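# Pour the ball into the middle arm's gutter

## Task

Get the ball out of the gutter it currently sits in and into the gutter belonging to the middle arm (arm2); at the end that gutter must rest on its support bar with the ball inside it. The box must not be noticeably moved, raised, rotated or tilted, or the task fails. Pouring the ball from one gutter into another is allowed. A gutter only holds the ball while its open end is raised above the other end; if its handle is held vertically, the ball rolls out.

## Robot and tools

Setup: three i2rt Big YAM arms (arm1, arm2, arm3), each ending in a five-fingered right hand. arm2 is the middle one. Foot poses in the scene frame (metres, origin on the floor, +z up): arm1 at x=-1.710 y=-0.434 z=+0.951 quat_wxyz=(+0.996, +0.000, +0.002, +0.091); arm2 at x=-0.001 y=-0.119 z=+0.905 quat_wxyz=(+0.637, +0.003, -0.003, +0.771); arm3 at x=+1.713 y=+0.432 z=+0.943 quat_wxyz=(+0.138, -0.004, -0.001, -0.990). Each foot faces its own +x. Reach is roughly 1.07 m from the joint1 axis. A loose object may occasionally get nudged by the scene.

Hand geometry: the hand point sits 0.045 m ahead of the palm. Its +z runs along straightened fingers, +y points out of the palm, +x runs across the palm toward the little finger. Straight fingertips extend 0.06-0.07 m past the point along +z and lie about 0.06 m toward -y. With joints 1, 5, 6 at 0 and the hand level and forward, the palm is down and the thumb is on the left. A fixed bracket on the little-finger side of the wrist sticks out and can collide. The wrist camera is on that side too; with joint6 near -1.3 its picture is upright. Wrapping with the thumb turned in front grips objects 0.035-0.065 m thick; handles down to about 0.025 m also work.

move: one call = one action. Keys arm1, arm2, arm3 (each optional, an object per arm) and cameras. Per arm:
- joints: absolute targets by name. joint1_rad -2.879..2.879 (base yaw, positive counter-clockwise from above), joint2_rad 0..3.141 (shoulder), joint3_rad 0..3.019 (elbow), joint4_rad -1.692..1.57 (hand pitch, positive lifts fingers), joint5_rad -1.57..1.57 (sideways swing, positive to the arm's right), joint6_rad -2.094..2.094 (roll, positive clockwise seen from behind). Radians. Hand keys hand_little, hand_ring, hand_middle, hand_index, hand_thumb_bend, hand_thumb_turn run -1 (closed; for thumb_turn, in front of the palm) to +1 (open/straight; thumb beside palm). hand_force_limit (-1..1, about 0 to 10 N at fingertip, 15 N for thumb motors) and hand_speed (-0.96..1; full speed from +0.48) are settings only. They start at 0 and -0.8.
- target: an absolute pose of the hand point, 7 numbers [x, y, z, qw, qx, qy, qz], scene frame, metres plus unit quaternion, written as the hand line prints it. The hand follows a straight line from its hand_target toward it. With target, joints may carry only hand_ keys, otherwise the call is rejected.
- speed: top path speed, m/s, 0.002-4.3, default 0.25; rotation capped at twice that in rad/s.
- min_time_s: 0.1-8 s, the shortest duration for that arm's joint motions (used with joints).
All parts start together; hand paths finish together. Paths do not avoid obstacles; hands lag, drift and can overshoot, mostly when stretched. Each step clips the path pose to within 100 mm and 20 degrees of the measured pose. Paths end after 10 s; actions cap at 15 s. Omitted arms may keep pushing toward old targets. cameras: names from arm1_cam_wrist, arm2_cam_wrist, arm3_cam_wrist, cam_end_1, cam_end_2, cam_gap_1, cam_gap_2, cam_side, cam_top, or all; [] for none. An empty move returns full state and all pictures.

wait: seconds 0-10, optional cameras; commands nothing. zoom_image: camera plus region [x0, y0, x1, y1] in pixels from the top-left, no more than 504 each way, of that camera's newest image. show_instructions: shows the reference page (five-finger hand). finished_scene: optional scene 1; final and irreversible.

Reading results: "move" lists arms that got commands; "as last shown" marks an untouched arm whose statuses read "not commanded". hand is the measured pose (may be off at long reach); hand_target is where the held joint targets put it. Done means within 1 cm and 2 degrees (joints have their own tolerances). off_target: resting away from the target, not a stop. time_out: a joint failed to finish; the on_its_own line shows what it still pushes toward. "joint command not followed" / "pose unreachable" mean a safety check withheld targets; a finished withheld motion reads not_followed. If a call is refused or a stop interrupts it, the remaining move/wait/finished_scene calls in that reply are skipped. hand_stopped_by gives six words (little, ring, middle, index, thumb_bend, thumb_turn): moving, target, force, stalled, fault. <motor>_load_n are fingertip forces in N, positive pushing open; a lost grip drops them toward 0. Joint velocities are rad/s; "within noise" means still. Joint torques are noisy, offset, with numbers 3 and 4 wrapping at ±28 N m. MOTOR HOT appears at 85 °C; at 100 °C the arm goes limp (OVER-TEMPERATURE FAULT) and stalled keys read limit_stop_at_motor_heat and must be resent.

Fingers: a motor only moves when its target changes by 0.002 or more; it stops at the target or when the load hits hand_force_limit, then locks. To grip harder, raise the limit and send a more-closed target; to release, send a more-open one. For soft grips use hand_speed -0.94 or lower. The scene keeps running while you think, holding the last command.

Avoid: hard contact between robots (closing on another hand counts), which can end the scene; bumping, lifting or tilting the box; knocking anything out of the work area; dropping or letting go of moving parts; hitting fixed objects hard; overloading fingers; holding stretched or straining poses long enough to overheat. Keep the ball's gutter with its open end raised while carrying it.

Each tool is called after "Emit:" by a JSON object that holds its "op" and its "data".

Reference images:

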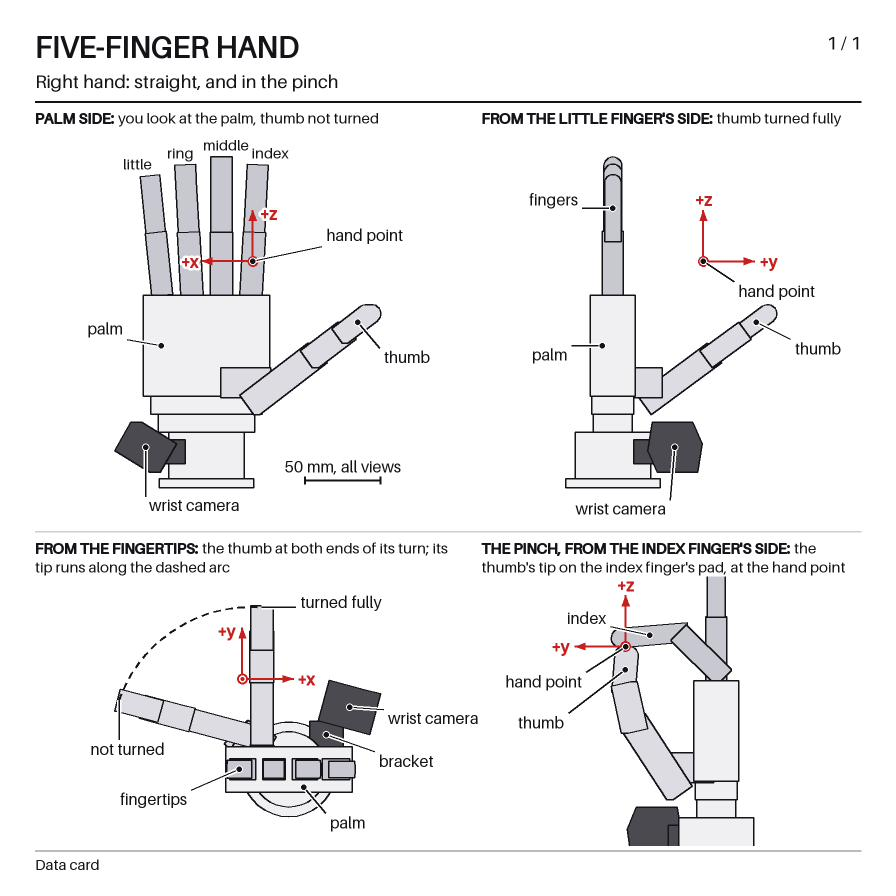

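## Session

Emit:
{"op": "move", "data": {}}

Scene clock: 0.00 s.
Joint torques (N m): no reading
Heat: arm1: hottest joint3_rad 35 °C; arm2: hottest joint5_rad 36 °C; arm3: hottest joint2_rad 38 °C.
Joint velocities: within noise
arm1.joint_positions: joint1_rad=+0.306 joint2_rad=+0.595 joint3_rad=+1.346 joint4_rad=-1.450 joint5_rad=+0.097 joint6_rad=-1.188 hand_little=+1.000 hand_ring=+1.000 hand_middle=+1.000 hand_index=+1.000 hand_thumb_turn=+1.000 hand_thumb_bend=+1.000 hand_force_limit=+0.000 hand_speed=-0.800
arm1.joint_status: not commanded
arm1.hand_stopped_by: target,target,target,target,target,target
arm1.little_load_n: 0.0
arm1.ring_load_n: 0.0
arm1.middle_load_n: 0.0
arm1.index_load_n: 0.0
arm1.thumb_bend_load_n: 0.0
arm1.thumb_turn_load_n: 0.0
arm1.hand: x=-1.5074 y=-0.3989 z=+1.4019 quat_wxyz=(-0.138, +0.906, +0.027, +0.399) (m; scene frame)
arm1.hand_target: x=-1.5070 y=-0.3988 z=+1.4132 quat_wxyz=(-0.144, +0.900, +0.026, +0.411) (m; scene frame)
arm1.hand_status: not commanded
arm2.joint_positions: joint1_rad=+0.578 joint2_rad=+0.615 joint3_rad=+1.543 joint4_rad=-1.243 joint5_rad=+0.001 joint6_rad=-1.193 hand_little=+1.000 hand_ring=+1.000 hand_middle=+1.000 hand_index=+1.000 hand_thumb_turn=+1.000 hand_thumb_bend=+1.000 hand_force_limit=+0.000 hand_speed=-0.800
arm2.joint_status: not commanded
arm2.hand_stopped_by: target,target,target,target,target,target
arm2.little_load_n: 0.0
arm2.ring_load_n: 0.0
arm2.middle_load_n: 0.0
arm2.index_load_n: 0.0
arm2.thumb_bend_load_n: 0.0
arm2.thumb_turn_load_n: 0.0
arm2.hand: x=-0.1202 y=+0.0657 z=+1.4852 quat_wxyz=(-0.576, +0.449, +0.671, +0.128) (m; scene frame)
arm2.hand_target: x=-0.1184 y=+0.0638 z=+1.4919 quat_wxyz=(-0.583, +0.446, +0.667, +0.129) (m; scene frame)
arm2.hand_status: not commanded
arm3.joint_positions: joint1_rad=+0.598 joint2_rad=+0.644 joint3_rad=+1.330 joint4_rad=-1.515 joint5_rad=-0.013 joint6_rad=-1.573 hand_little=+1.000 hand_ring=+1.000 hand_middle=+1.000 hand_index=+1.000 hand_thumb_turn=+1.000 hand_thumb_bend=+1.000 hand_force_limit=+0.000 hand_speed=-0.800
arm3.joint_status: not commanded
arm3.hand_stopped_by: target,target,target,target,target,target
arm3.little_load_n: 0.0
arm3.ring_load_n: 0.0
arm3.middle_load_n: 0.0
arm3.index_load_n: 0.0
arm3.thumb_bend_load_n: 0.0
arm3.thumb_turn_load_n: 0.0
arm3.hand: x=+1.5339 y=+0.3062 z=+1.3804 quat_wxyz=(+0.330, +0.398, -0.841, +0.158) (m; scene frame)
arm3.hand_target: x=+1.5336 y=+0.3058 z=+1.3910 quat_wxyz=(+0.341, +0.396, -0.837, +0.163) (m; scene frame)
arm3.hand_status: not commanded
pictures: arm1_cam_wrist, arm2_cam_wrist, arm3_cam_wrist, cam_end_1, cam_end_2, cam_gap_1, cam_gap_2, cam_side, cam_top
Images, in order (width x height): arm1_cam_wrist 672x504, arm2_cam_wrist 672x504, arm3_cam_wrist 672x504, cam_end_1 896x504, cam_end_2 896x504, cam_gap_1 896x504, cam_gap_2 896x504, cam_side 896x504, cam_top 896x504.

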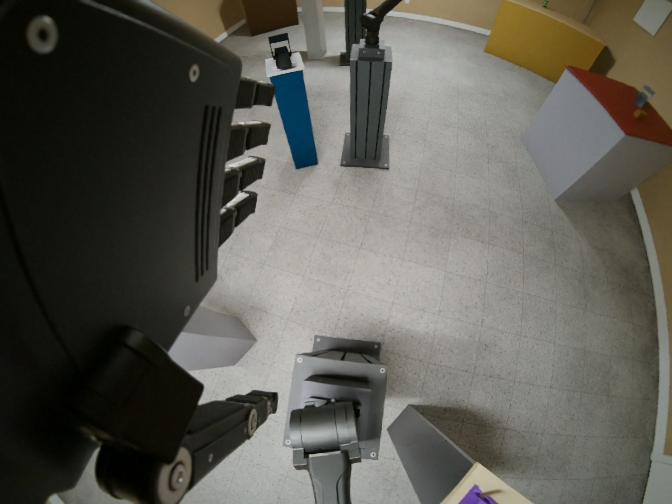

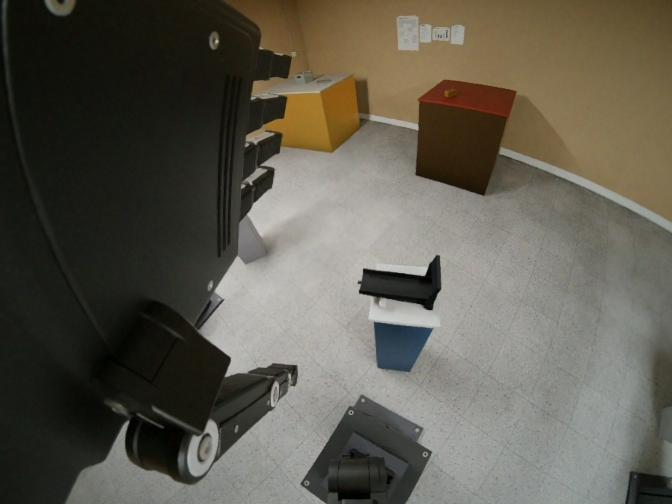

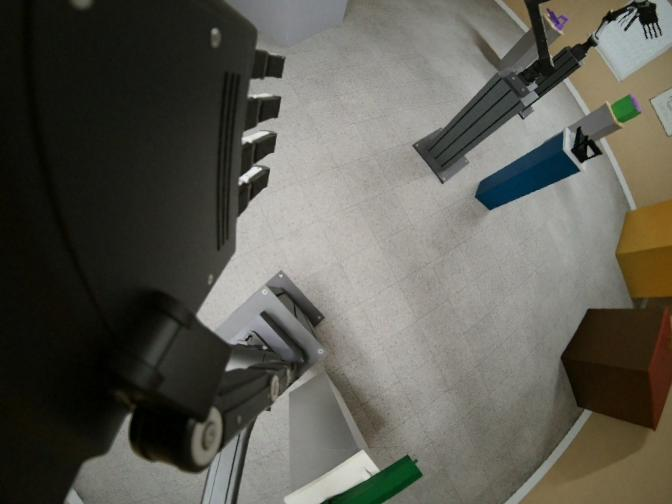

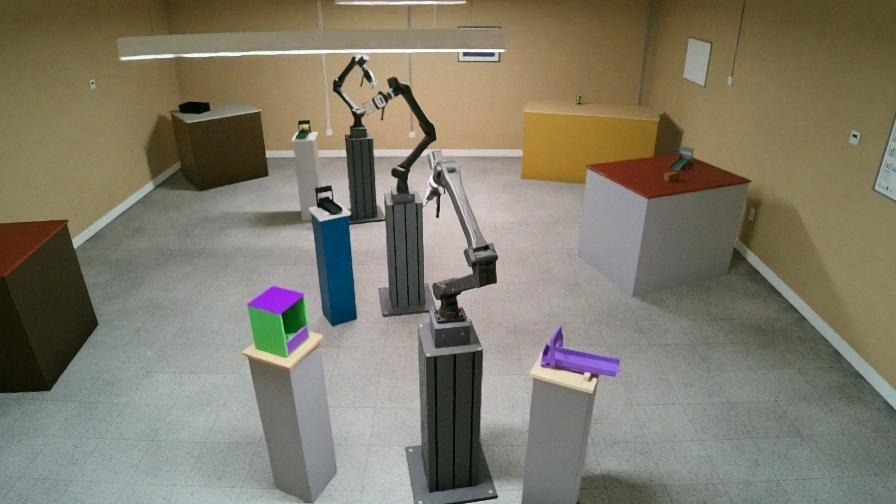

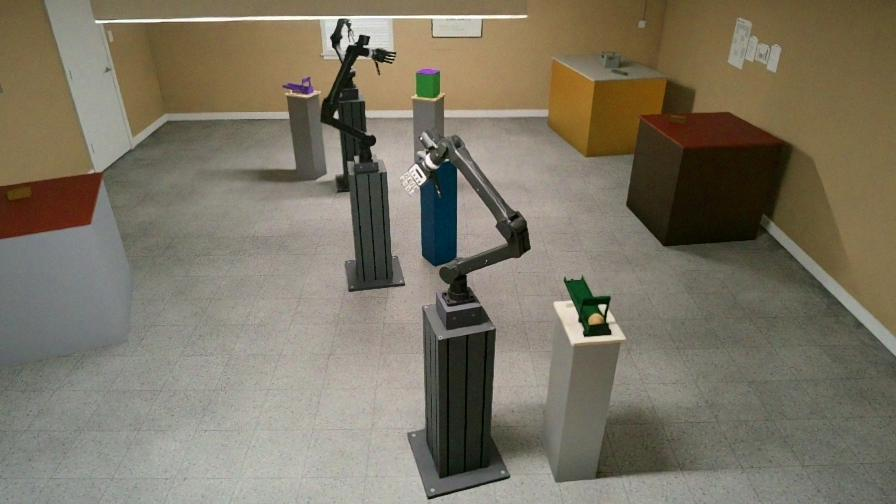

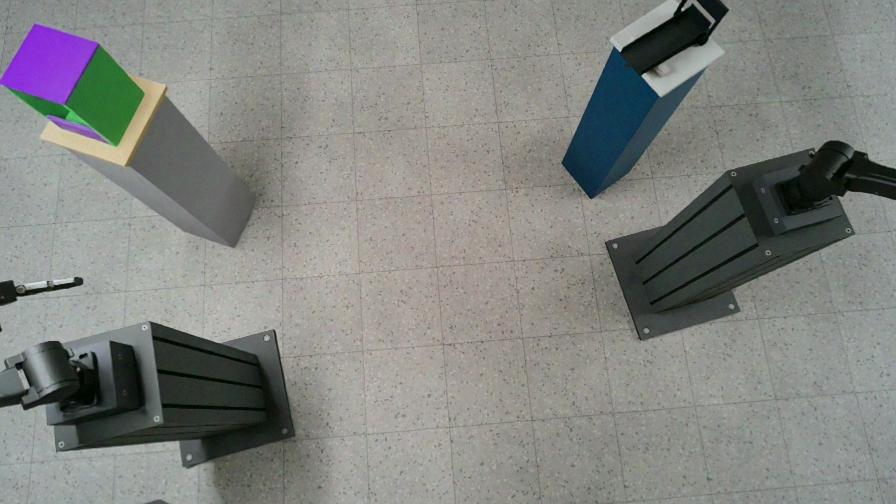

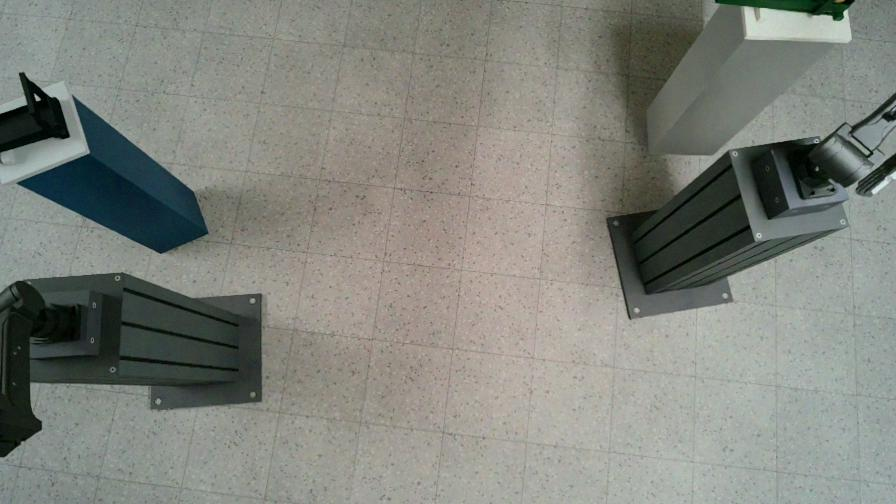

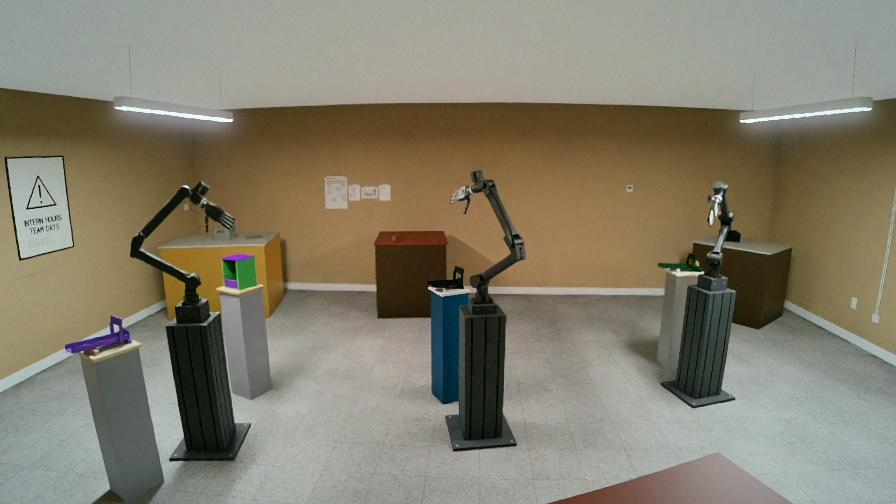

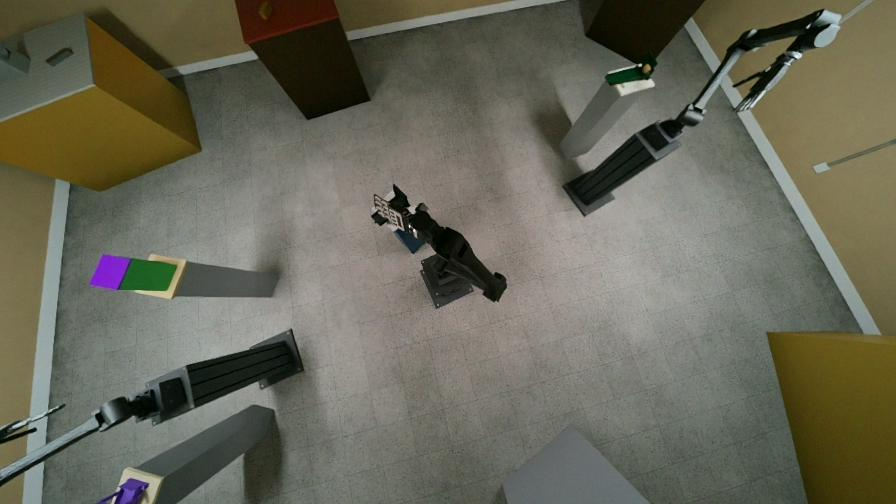

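Emit:
{"op": "zoom_image", "data": {"camera": "cam_end_2", "region": [520, 250, 670, 370]}}

Emit:
{"op": "zoom_image", "data": {"camera": "cam_gap_1", "region": [560, 0, 760, 120]}}

Emit:
{"op": "zoom_image", "data": {"camera": "cam_side", "region": [400, 240, 520, 320]}}

Emit:
{"op": "zoom_image", "data": {"camera": "cam_side", "region": [640, 240, 760, 320]}}

Emit:
{"op": "zoom_image", "data": {"camera": "cam_top", "region": [560, 30, 700, 130]}}

Emit:
{"op": "zoom_image", "data": {"camera": "arm2_cam_wrist", "region": [330, 230, 480, 350]}}

Emit:
{"op": "zoom_image", "data": {"camera": "cam_end_1", "region": [520, 310, 640, 400]}}

Emit:
{"op": "zoom_image", "data": {"camera": "cam_end_1", "region": [290, 160, 390, 240]}}

Scaled by 3.360 from the camera's image (finer frame: 1280x720).

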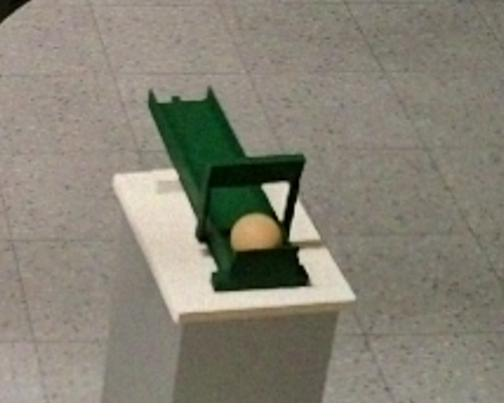

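Scaled by 2.520 from the camera's image (finer frame: 1280x720).

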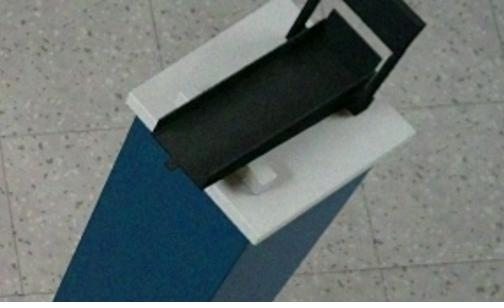

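Scaled by 4.200 from the camera's image (finer frame: 1280x720).

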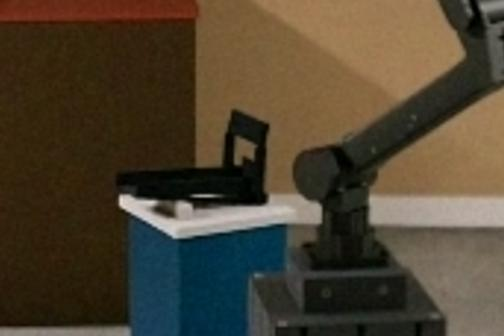

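Scaled by 4.200 from the camera's image (finer frame: 1280x720).

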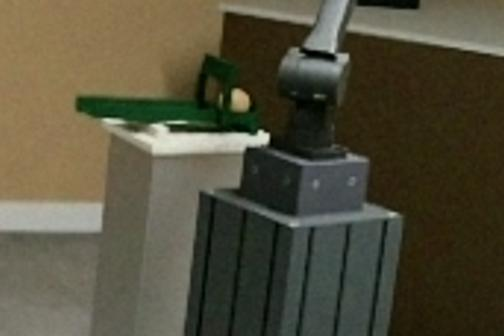

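Scaled by 3.600 from the camera's image (finer frame: 1280x720).

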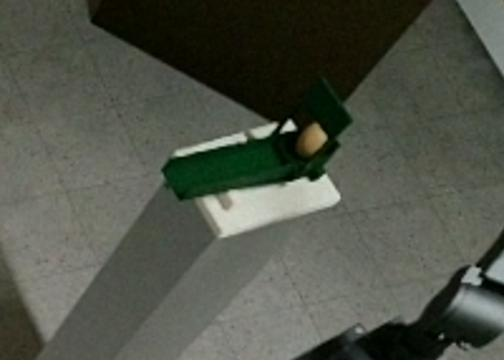

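Scaled by 3.360 from the camera's image (finer frame: 960x720).

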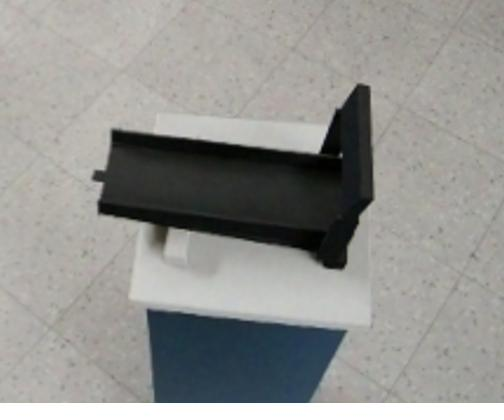

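Scaled by 4.200 from the camera's image (finer frame: 1280x720).

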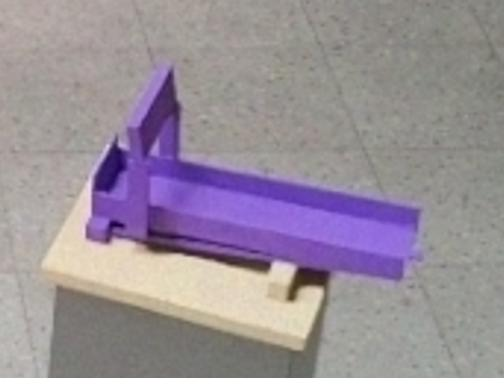

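Scaled by 5.040 from the camera's image (finer frame: 1280x720).

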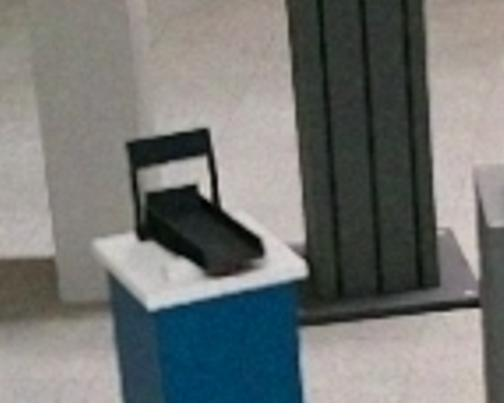

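Emit:
{"op": "move", "data": {"arm2": {"target": [-0.05, 0.28, 1.30, 0, 0.7071, 0.7071, 0], "speed": 0.25}, "arm3": {"joints": {"joint1_rad": -1.6}, "min_time_s": 3}, "cameras": ["arm2_cam_wrist", "arm3_cam_wrist", "cam_side"]}}

Scene clock: 5.83 s.
Joint torques (N m): arm1=[-0.32 2.9 8.99 1.37 -0.02 0.02] | arm2=[-0.09 -10.11 10.58 0.55 0.21 0.12] | arm3=[-3.19 2.02 8.88 1.74 0.03 -0.1]
Heat: arm1: hottest joint3_rad 36 °C; arm2: hottest joint5_rad 36 °C; arm3: hottest joint2_rad 38 °C.
move: arm2 off_target; arm3 done
Joint velocities: within noise
arm1: as last shown
arm2.joint_positions: joint1_rad=+0.095 joint2_rad=+1.393 joint3_rad=+1.733 joint4_rad=-1.676 joint5_rad=+0.033 joint6_rad=-1.333 hand_little=+1.000 hand_ring=+1.000 hand_middle=+1.000 hand_index=+1.000 hand_thumb_turn=+1.000 hand_thumb_bend=+1.000 hand_force_limit=+0.000 hand_speed=-0.800
arm2.joint_status: not commanded
arm2.hand_stopped_by: target,target,target,target,target,target
arm2.little_load_n: 0.0
arm2.ring_load_n: 0.0
arm2.middle_load_n: 0.0
arm2.index_load_n: 0.0
arm2.thumb_bend_load_n: 0.0
arm2.thumb_turn_load_n: 0.0
arm2.hand: x=-0.0566 y=+0.2786 z=+1.2817 quat_wxyz=(-0.096, +0.687, +0.716, +0.076)
arm2.hand_target: x=-0.0536 y=+0.2808 z=+1.2962 quat_wxyz=(-0.107, +0.693, +0.707, +0.084)
arm2.hand_status: off_target (0.020 m and 14.3 deg from the pose sent, 0.292 m and 75.3 deg at the start; a joint's target at an end of its range on 58 of 102 steps)
arm3.joint_positions: joint1_rad=-1.595 joint2_rad=+0.644 joint3_rad=+1.330 joint4_rad=-1.515 joint5_rad=-0.013 joint6_rad=-1.573 hand_little=+1.000 hand_ring=+1.000 hand_middle=+1.000 hand_index=+1.000 hand_thumb_turn=+1.000 hand_thumb_bend=+1.000 hand_force_limit=+0.000 hand_speed=-0.800
arm3.joint_status: all done
arm3.hand_stopped_by: target,target,target,target,target,target
arm3.little_load_n: 0.0
arm3.ring_load_n: 0.0
arm3.middle_load_n: 0.0
arm3.index_load_n: 0.0
arm3.thumb_bend_load_n: 0.0
arm3.thumb_turn_load_n: 0.0
arm3.hand: x=+1.7193 y=+0.6557 z=+1.3777 quat_wxyz=(+0.292, -0.570, -0.738, -0.214)
arm3.hand_target: x=+1.7203 y=+0.6563 z=+1.3884 quat_wxyz=(+0.301, -0.569, -0.732, -0.223)
arm3.hand_status: not commanded
Images, in order (width x height): arm2_cam_wrist 672x504, arm3_cam_wrist 672x504, cam_side 896x504.

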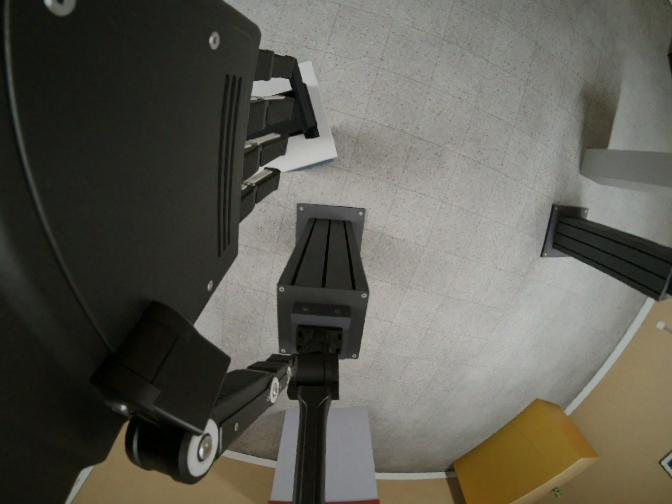

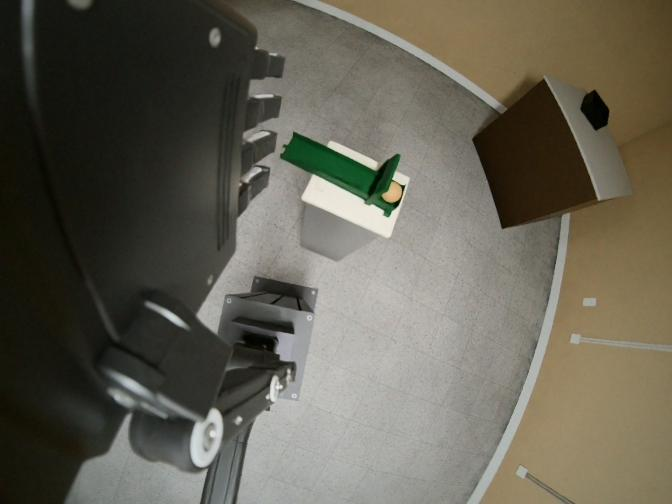

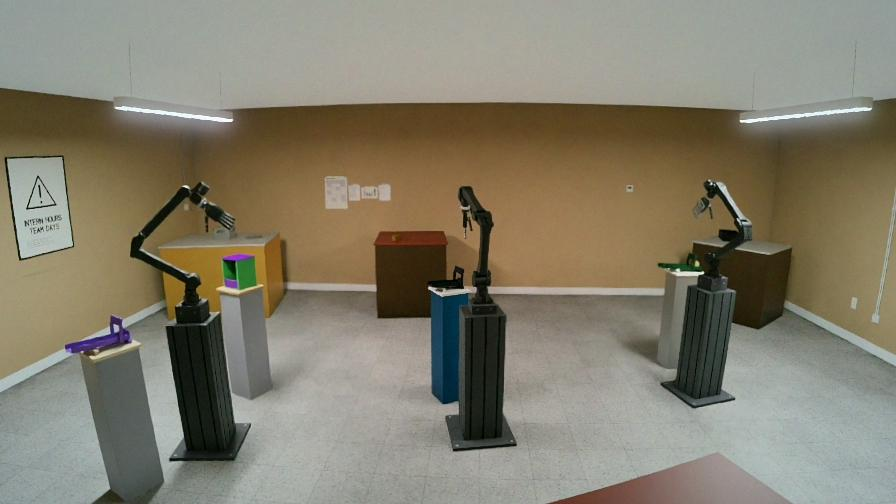

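Emit:
{"op": "zoom_image", "data": {"camera": "arm3_cam_wrist", "region": [260, 110, 440, 270]}}

Emit:
{"op": "zoom_image", "data": {"camera": "arm3_cam_wrist", "region": [190, 260, 350, 420]}}

Emit:
{"op": "zoom_image", "data": {"camera": "arm2_cam_wrist", "region": [230, 30, 390, 180]}}

Scaled by 2.800 from the camera's image (finer frame: 960x720).

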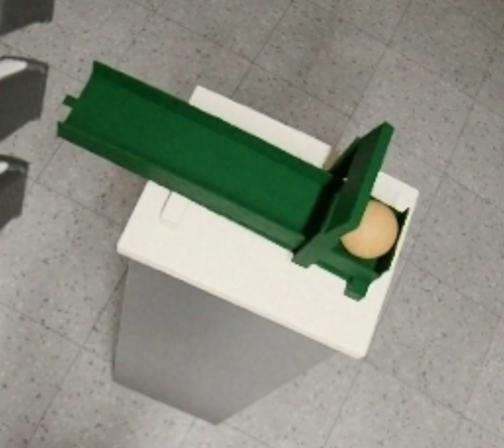

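Scaled by 3.150 from the camera's image (finer frame: 960x720).

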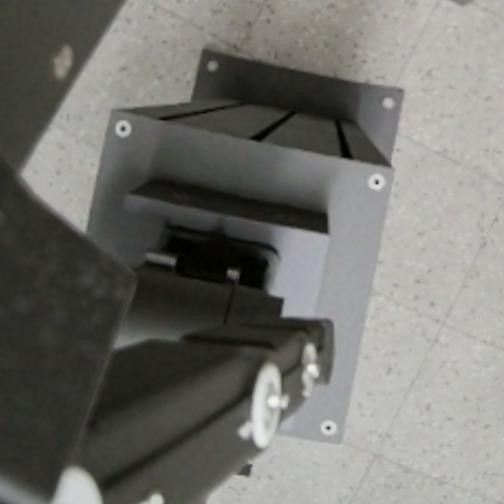

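Scaled by 3.150 from the camera's image (finer frame: 960x720).

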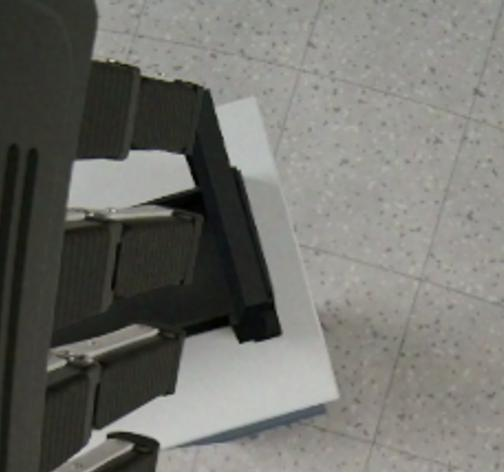

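Emit:
{"op": "move", "data": {"arm2": {"target": [-0.17, 0.48, 1.23, 0, 0.7071, 0.7071, 0], "speed": 0.2}, "arm3": {"target": [1.72, 0.95, 1.22, 0, 0.7071, 0.7071, 0], "speed": 0.2}, "cameras": ["arm2_cam_wrist", "arm3_cam_wrist", "cam_side", "cam_end_2"]}}

Scene clock: 10.30 s.
Joint torques (N m): arm1=[-0.26 2.84 9.01 1.35 -0.01 0.02] | arm2=[1.03 -18.2 10.58 0.62 -0.1 0.11] | arm3=[-3.02 -16.38 11.66 -0.55 0.22 0.01]
Heat: arm1: hottest joint3_rad 37 °C; arm2: hottest joint5_rad 36 °C; arm3: hottest joint2_rad 38 °C.
move: arm2 off_target; arm3 off_target
Joint velocities: within noise
arm1: as last shown
arm2.joint_positions: joint1_rad=+0.156 joint2_rad=+1.994 joint3_rad=+2.354 joint4_rad=-1.677 joint5_rad=+0.033 joint6_rad=-1.255 hand_little=+1.000 hand_ring=+1.000 hand_middle=+1.000 hand_index=+1.000 hand_thumb_turn=+1.000 hand_thumb_bend=+1.000 hand_force_limit=+0.000 hand_speed=-0.800
arm2.joint_status: not commanded
arm2.hand_stopped_by: target,target,target,target,target,target
arm2.little_load_n: 0.0
arm2.ring_load_n: 0.0
arm2.middle_load_n: 0.0
arm2.index_load_n: 0.0
arm2.thumb_bend_load_n: -0.5
arm2.thumb_turn_load_n: 0.0
arm2.hand: x=-0.1577 y=+0.4774 z=+1.2225 quat_wxyz=(-0.110, +0.692, +0.710, +0.073)
arm2.hand_target: x=-0.1658 y=+0.4801 z=+1.2273 quat_wxyz=(-0.117, +0.693, +0.708, +0.073)
arm2.hand_status: off_target (0.015 m and 15.2 deg from the pose sent, 0.237 m and 14.3 deg at the start; a joint's target at an end of its range on 84 of 86 steps)
arm3.joint_positions: joint1_rad=-1.740 joint2_rad=+1.798 joint3_rad=+1.883 joint4_rad=-1.695 joint5_rad=+0.007 joint6_rad=-1.482 hand_little=+1.000 hand_ring=+1.000 hand_middle=+1.000 hand_index=+1.000 hand_thumb_turn=+1.000 hand_thumb_bend=+1.000 hand_force_limit=+0.000 hand_speed=-0.800
arm3.joint_status: not commanded
arm3.hand_stopped_by: target,target,target,target,target,target
arm3.little_load_n: 0.0
arm3.ring_load_n: 0.0
arm3.middle_load_n: 0.0
arm3.index_load_n: 0.0
arm3.thumb_bend_load_n: 0.0
arm3.thumb_turn_load_n: 0.0
arm3.hand: x=+1.7193 y=+0.9436 z=+1.1919 quat_wxyz=(-0.016, -0.700, -0.714, +0.014)
arm3.hand_target: x=+1.7217 y=+0.9498 z=+1.2157 quat_wxyz=(+0.003, -0.707, -0.707, -0.004)
arm3.hand_status: off_target (0.029 m and 2.6 deg from the pose sent, 0.334 m and 44.8 deg at the start; a joint's target at an end of its range on 25 of 86 steps)
pictures: arm2_cam_wrist, arm3_cam_wrist, cam_end_2, cam_side
Images, in order (width x height): arm2_cam_wrist 672x504, arm3_cam_wrist 672x504, cam_end_2 896x504, cam_side 896x504.

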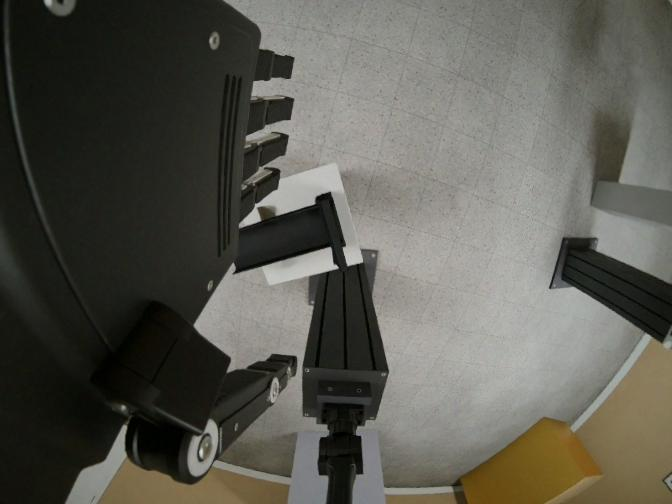

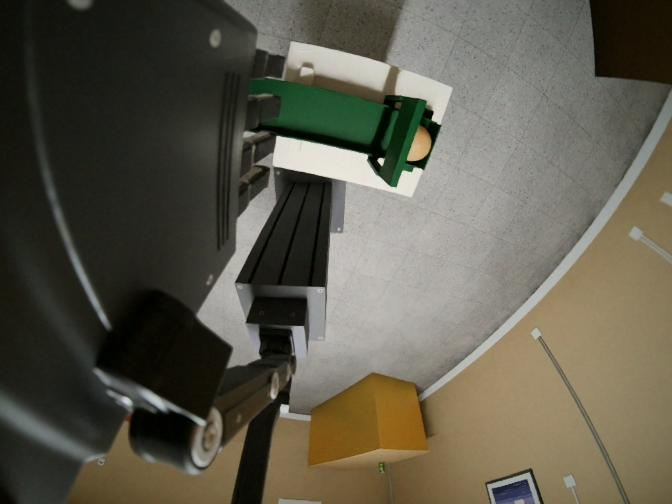

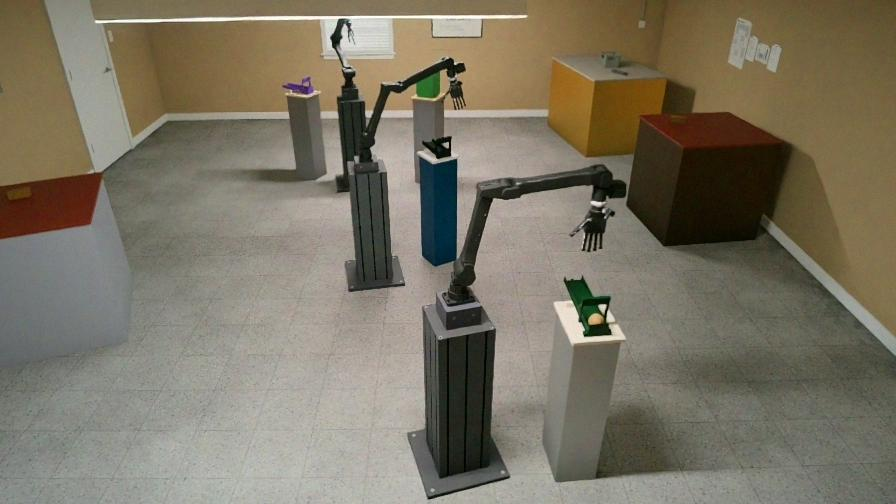

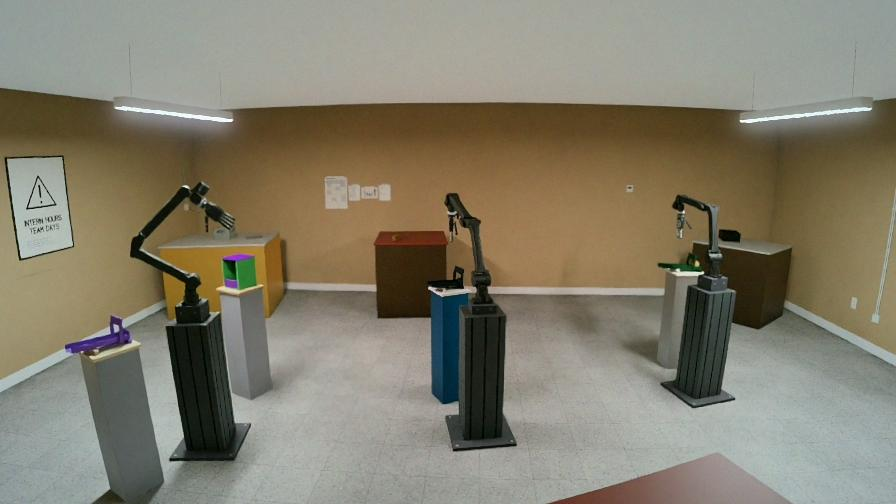

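Emit:
{"op": "zoom_image", "data": {"camera": "arm3_cam_wrist", "region": [230, 30, 470, 210]}}

Emit:
{"op": "zoom_image", "data": {"camera": "arm2_cam_wrist", "region": [210, 140, 400, 300]}}

Emit:
{"op": "zoom_image", "data": {"camera": "arm3_cam_wrist", "region": [200, 150, 380, 400]}}

Emit:
{"op": "zoom_image", "data": {"camera": "cam_end_2", "region": [540, 220, 650, 360]}}

Scaled by 2.100 from the camera's image (finer frame: 960x720).

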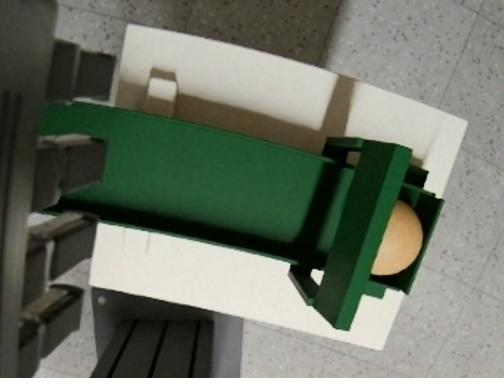

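Scaled by 2.653 from the camera's image (finer frame: 960x720).

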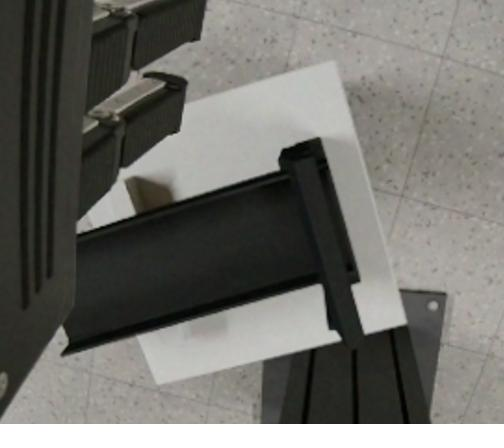

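Scaled by 2.016 from the camera's image (finer frame: 960x720).

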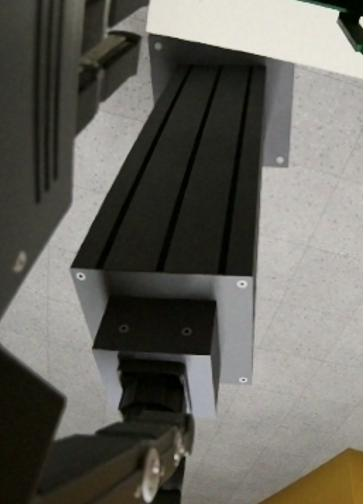

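Scaled by 3.600 from the camera's image (finer frame: 1280x720).

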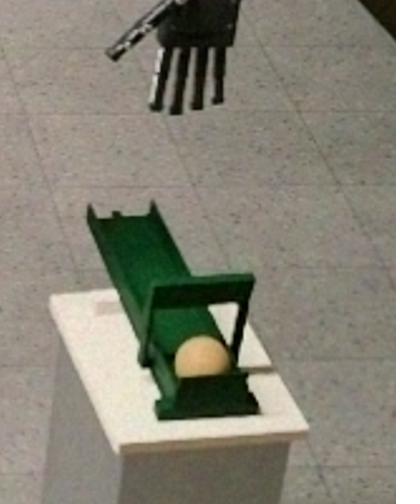

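Emit:
{"op": "zoom_image", "data": {"camera": "cam_side", "region": [640, 180, 740, 280]}}

Emit:
{"op": "zoom_image", "data": {"camera": "cam_side", "region": [410, 180, 510, 300]}}

Scaled by 5.040 from the camera's image (finer frame: 1280x720).

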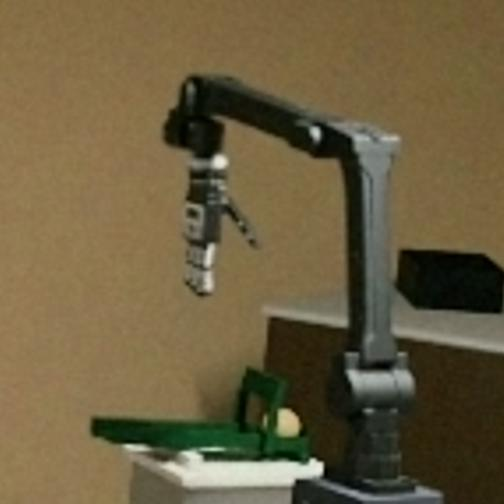

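Scaled by 4.200 from the camera's image (finer frame: 1280x720).

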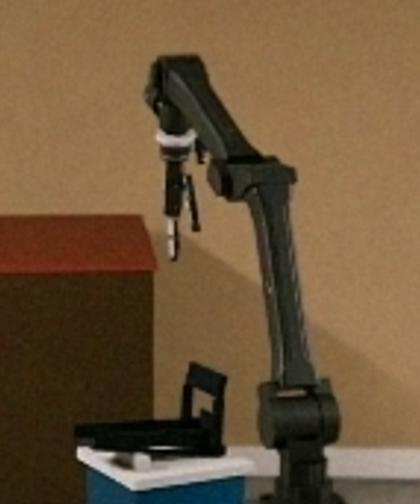

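Emit:
{"op": "move", "data": {"arm2": {"target": [-0.124, 0.421, 1.15, -0.0515, 0.4897, 0.8655, -0.0909], "speed": 0.15}, "arm3": {"target": [1.83, 0.985, 1.10, -0.0706, 0.6718, 0.7332, -0.077], "speed": 0.15}, "cameras": ["arm2_cam_wrist", "arm3_cam_wrist", "cam_side", "cam_end_2", "cam_end_1"]}}

Scene clock: 17.70 s.
Joint torques (N m): arm1=[-0.21 2.9 9.03 1.39 -0.03 0.02] | arm2=[-0.03 -17.85 6.91 0.14 -0.25 -0.12] | arm3=[-3.02 -16.09 7.62 0.5 -0.28 -0.19]
Heat: arm1: hottest joint3_rad 39 °C; arm2: hottest joint5_rad 36 °C; arm3: hottest joint2_rad 39 °C.
move: arm2 off_target; arm3 done
Joint velocities: within noise
arm1: as last shown
arm2.joint_positions: joint1_rad=+0.101 joint2_rad=+1.854 joint3_rad=+1.966 joint4_rad=-1.677 joint5_rad=-0.196 joint6_rad=-1.823 hand_little=+1.000 hand_ring=+1.000 hand_middle=+1.000 hand_index=+1.000 hand_thumb_turn=+1.000 hand_thumb_bend=+1.000 hand_force_limit=+0.000 hand_speed=-0.800
arm2.joint_status: not commanded
arm2.hand_stopped_by: target,target,target,target,target,target
arm2.little_load_n: 0.0
arm2.ring_load_n: 0.0
arm2.middle_load_n: 0.0
arm2.index_load_n: 0.0
arm2.thumb_bend_load_n: 0.0
arm2.thumb_turn_load_n: 0.0
arm2.hand: x=-0.1338 y=+0.4225 z=+1.1499 quat_wxyz=(-0.072, +0.489, +0.867, -0.065)
arm2.hand_target: x=-0.1284 y=+0.4185 z=+1.1502 quat_wxyz=(-0.069, +0.487, +0.868, -0.070)
arm2.hand_status: off_target (0.010 m and 3.8 deg from the pose sent, 0.098 m and 35.6 deg at the start; a joint's target at an end of its range on 63 of 87 steps)
arm3.joint_positions: joint1_rad=-2.003 joint2_rad=+1.895 joint3_rad=+1.824 joint4_rad=-1.551 joint5_rad=-0.195 joint6_rad=-1.810 hand_little=+1.000 hand_ring=+1.000 hand_middle=+1.000 hand_index=+1.000 hand_thumb_turn=+1.000 hand_thumb_bend=+1.000 hand_force_limit=+0.000 hand_speed=-0.800
arm3.joint_status: not commanded
arm3.hand_stopped_by: target,target,target,target,target,target
arm3.little_load_n: 0.0
arm3.ring_load_n: 0.0
arm3.middle_load_n: 0.0
arm3.index_load_n: 0.0
arm3.thumb_bend_load_n: 0.0
arm3.thumb_turn_load_n: 0.0
arm3.hand: x=+1.8282 y=+0.9794 z=+1.1055 quat_wxyz=(+0.069, -0.676, -0.730, +0.079)
arm3.hand_target: x=+1.8295 y=+0.9835 z=+1.1003 quat_wxyz=(+0.072, -0.671, -0.733, +0.078)
arm3.hand_status: done (0.008 m and 0.6 deg from the pose sent, 0.150 m and 12.9 deg at the start)
pictures: arm2_cam_wrist, arm3_cam_wrist, cam_end_1, cam_end_2, cam_side
Images, in order (width x height): arm2_cam_wrist 672x504, arm3_cam_wrist 672x504, cam_end_1 896x504, cam_end_2 896x504, cam_side 896x504.

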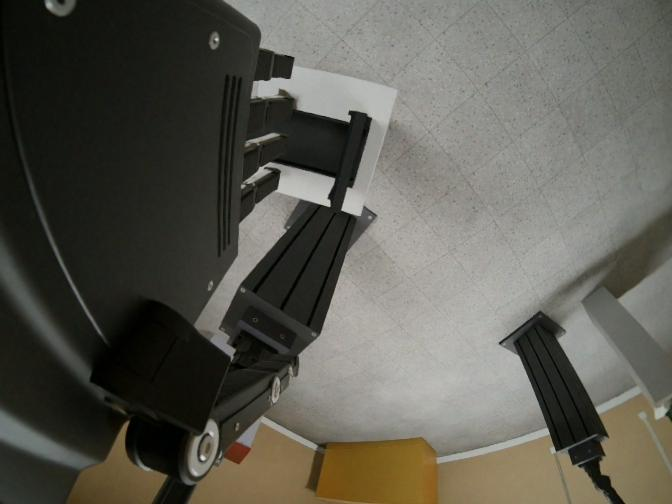

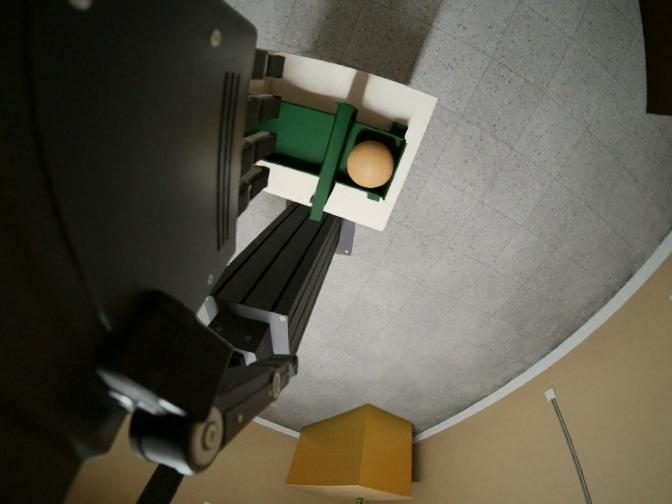

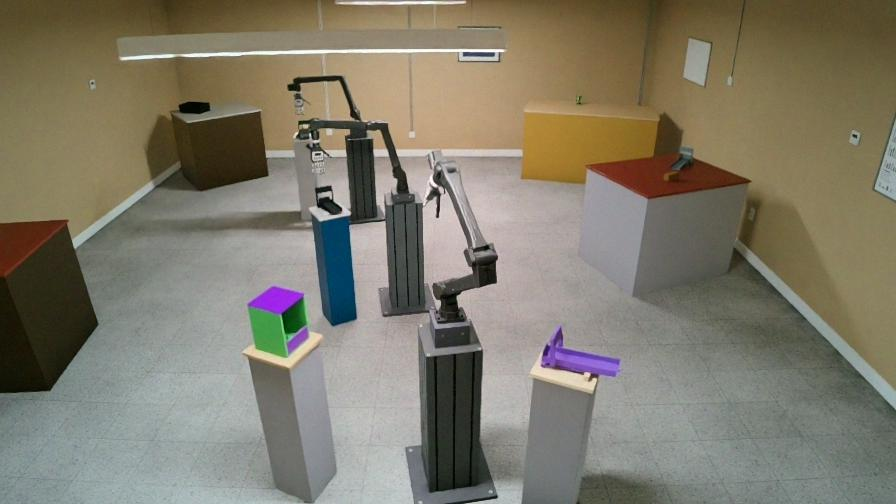

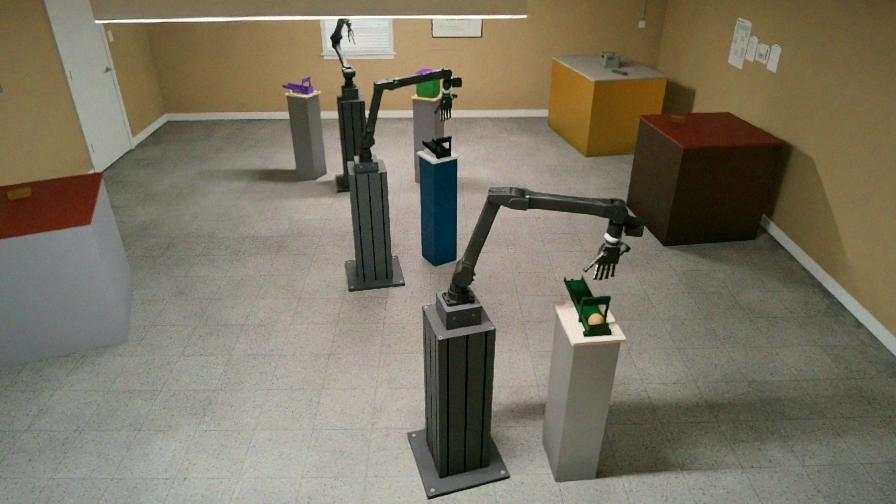

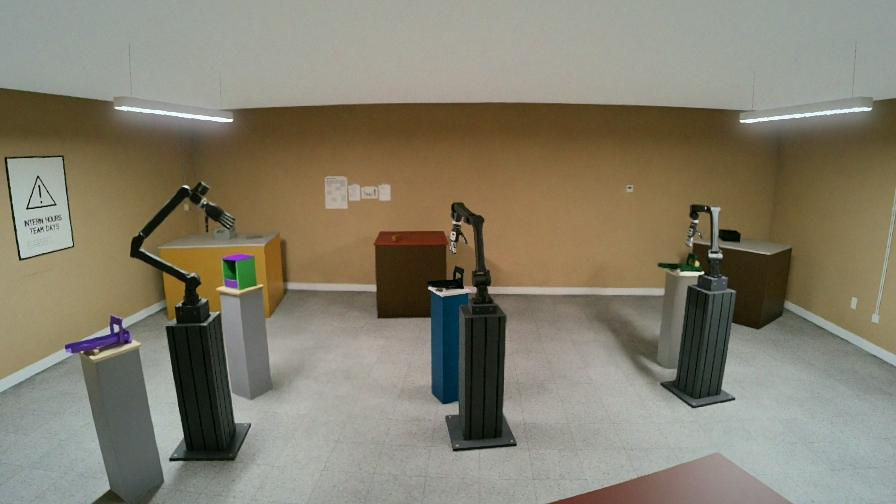

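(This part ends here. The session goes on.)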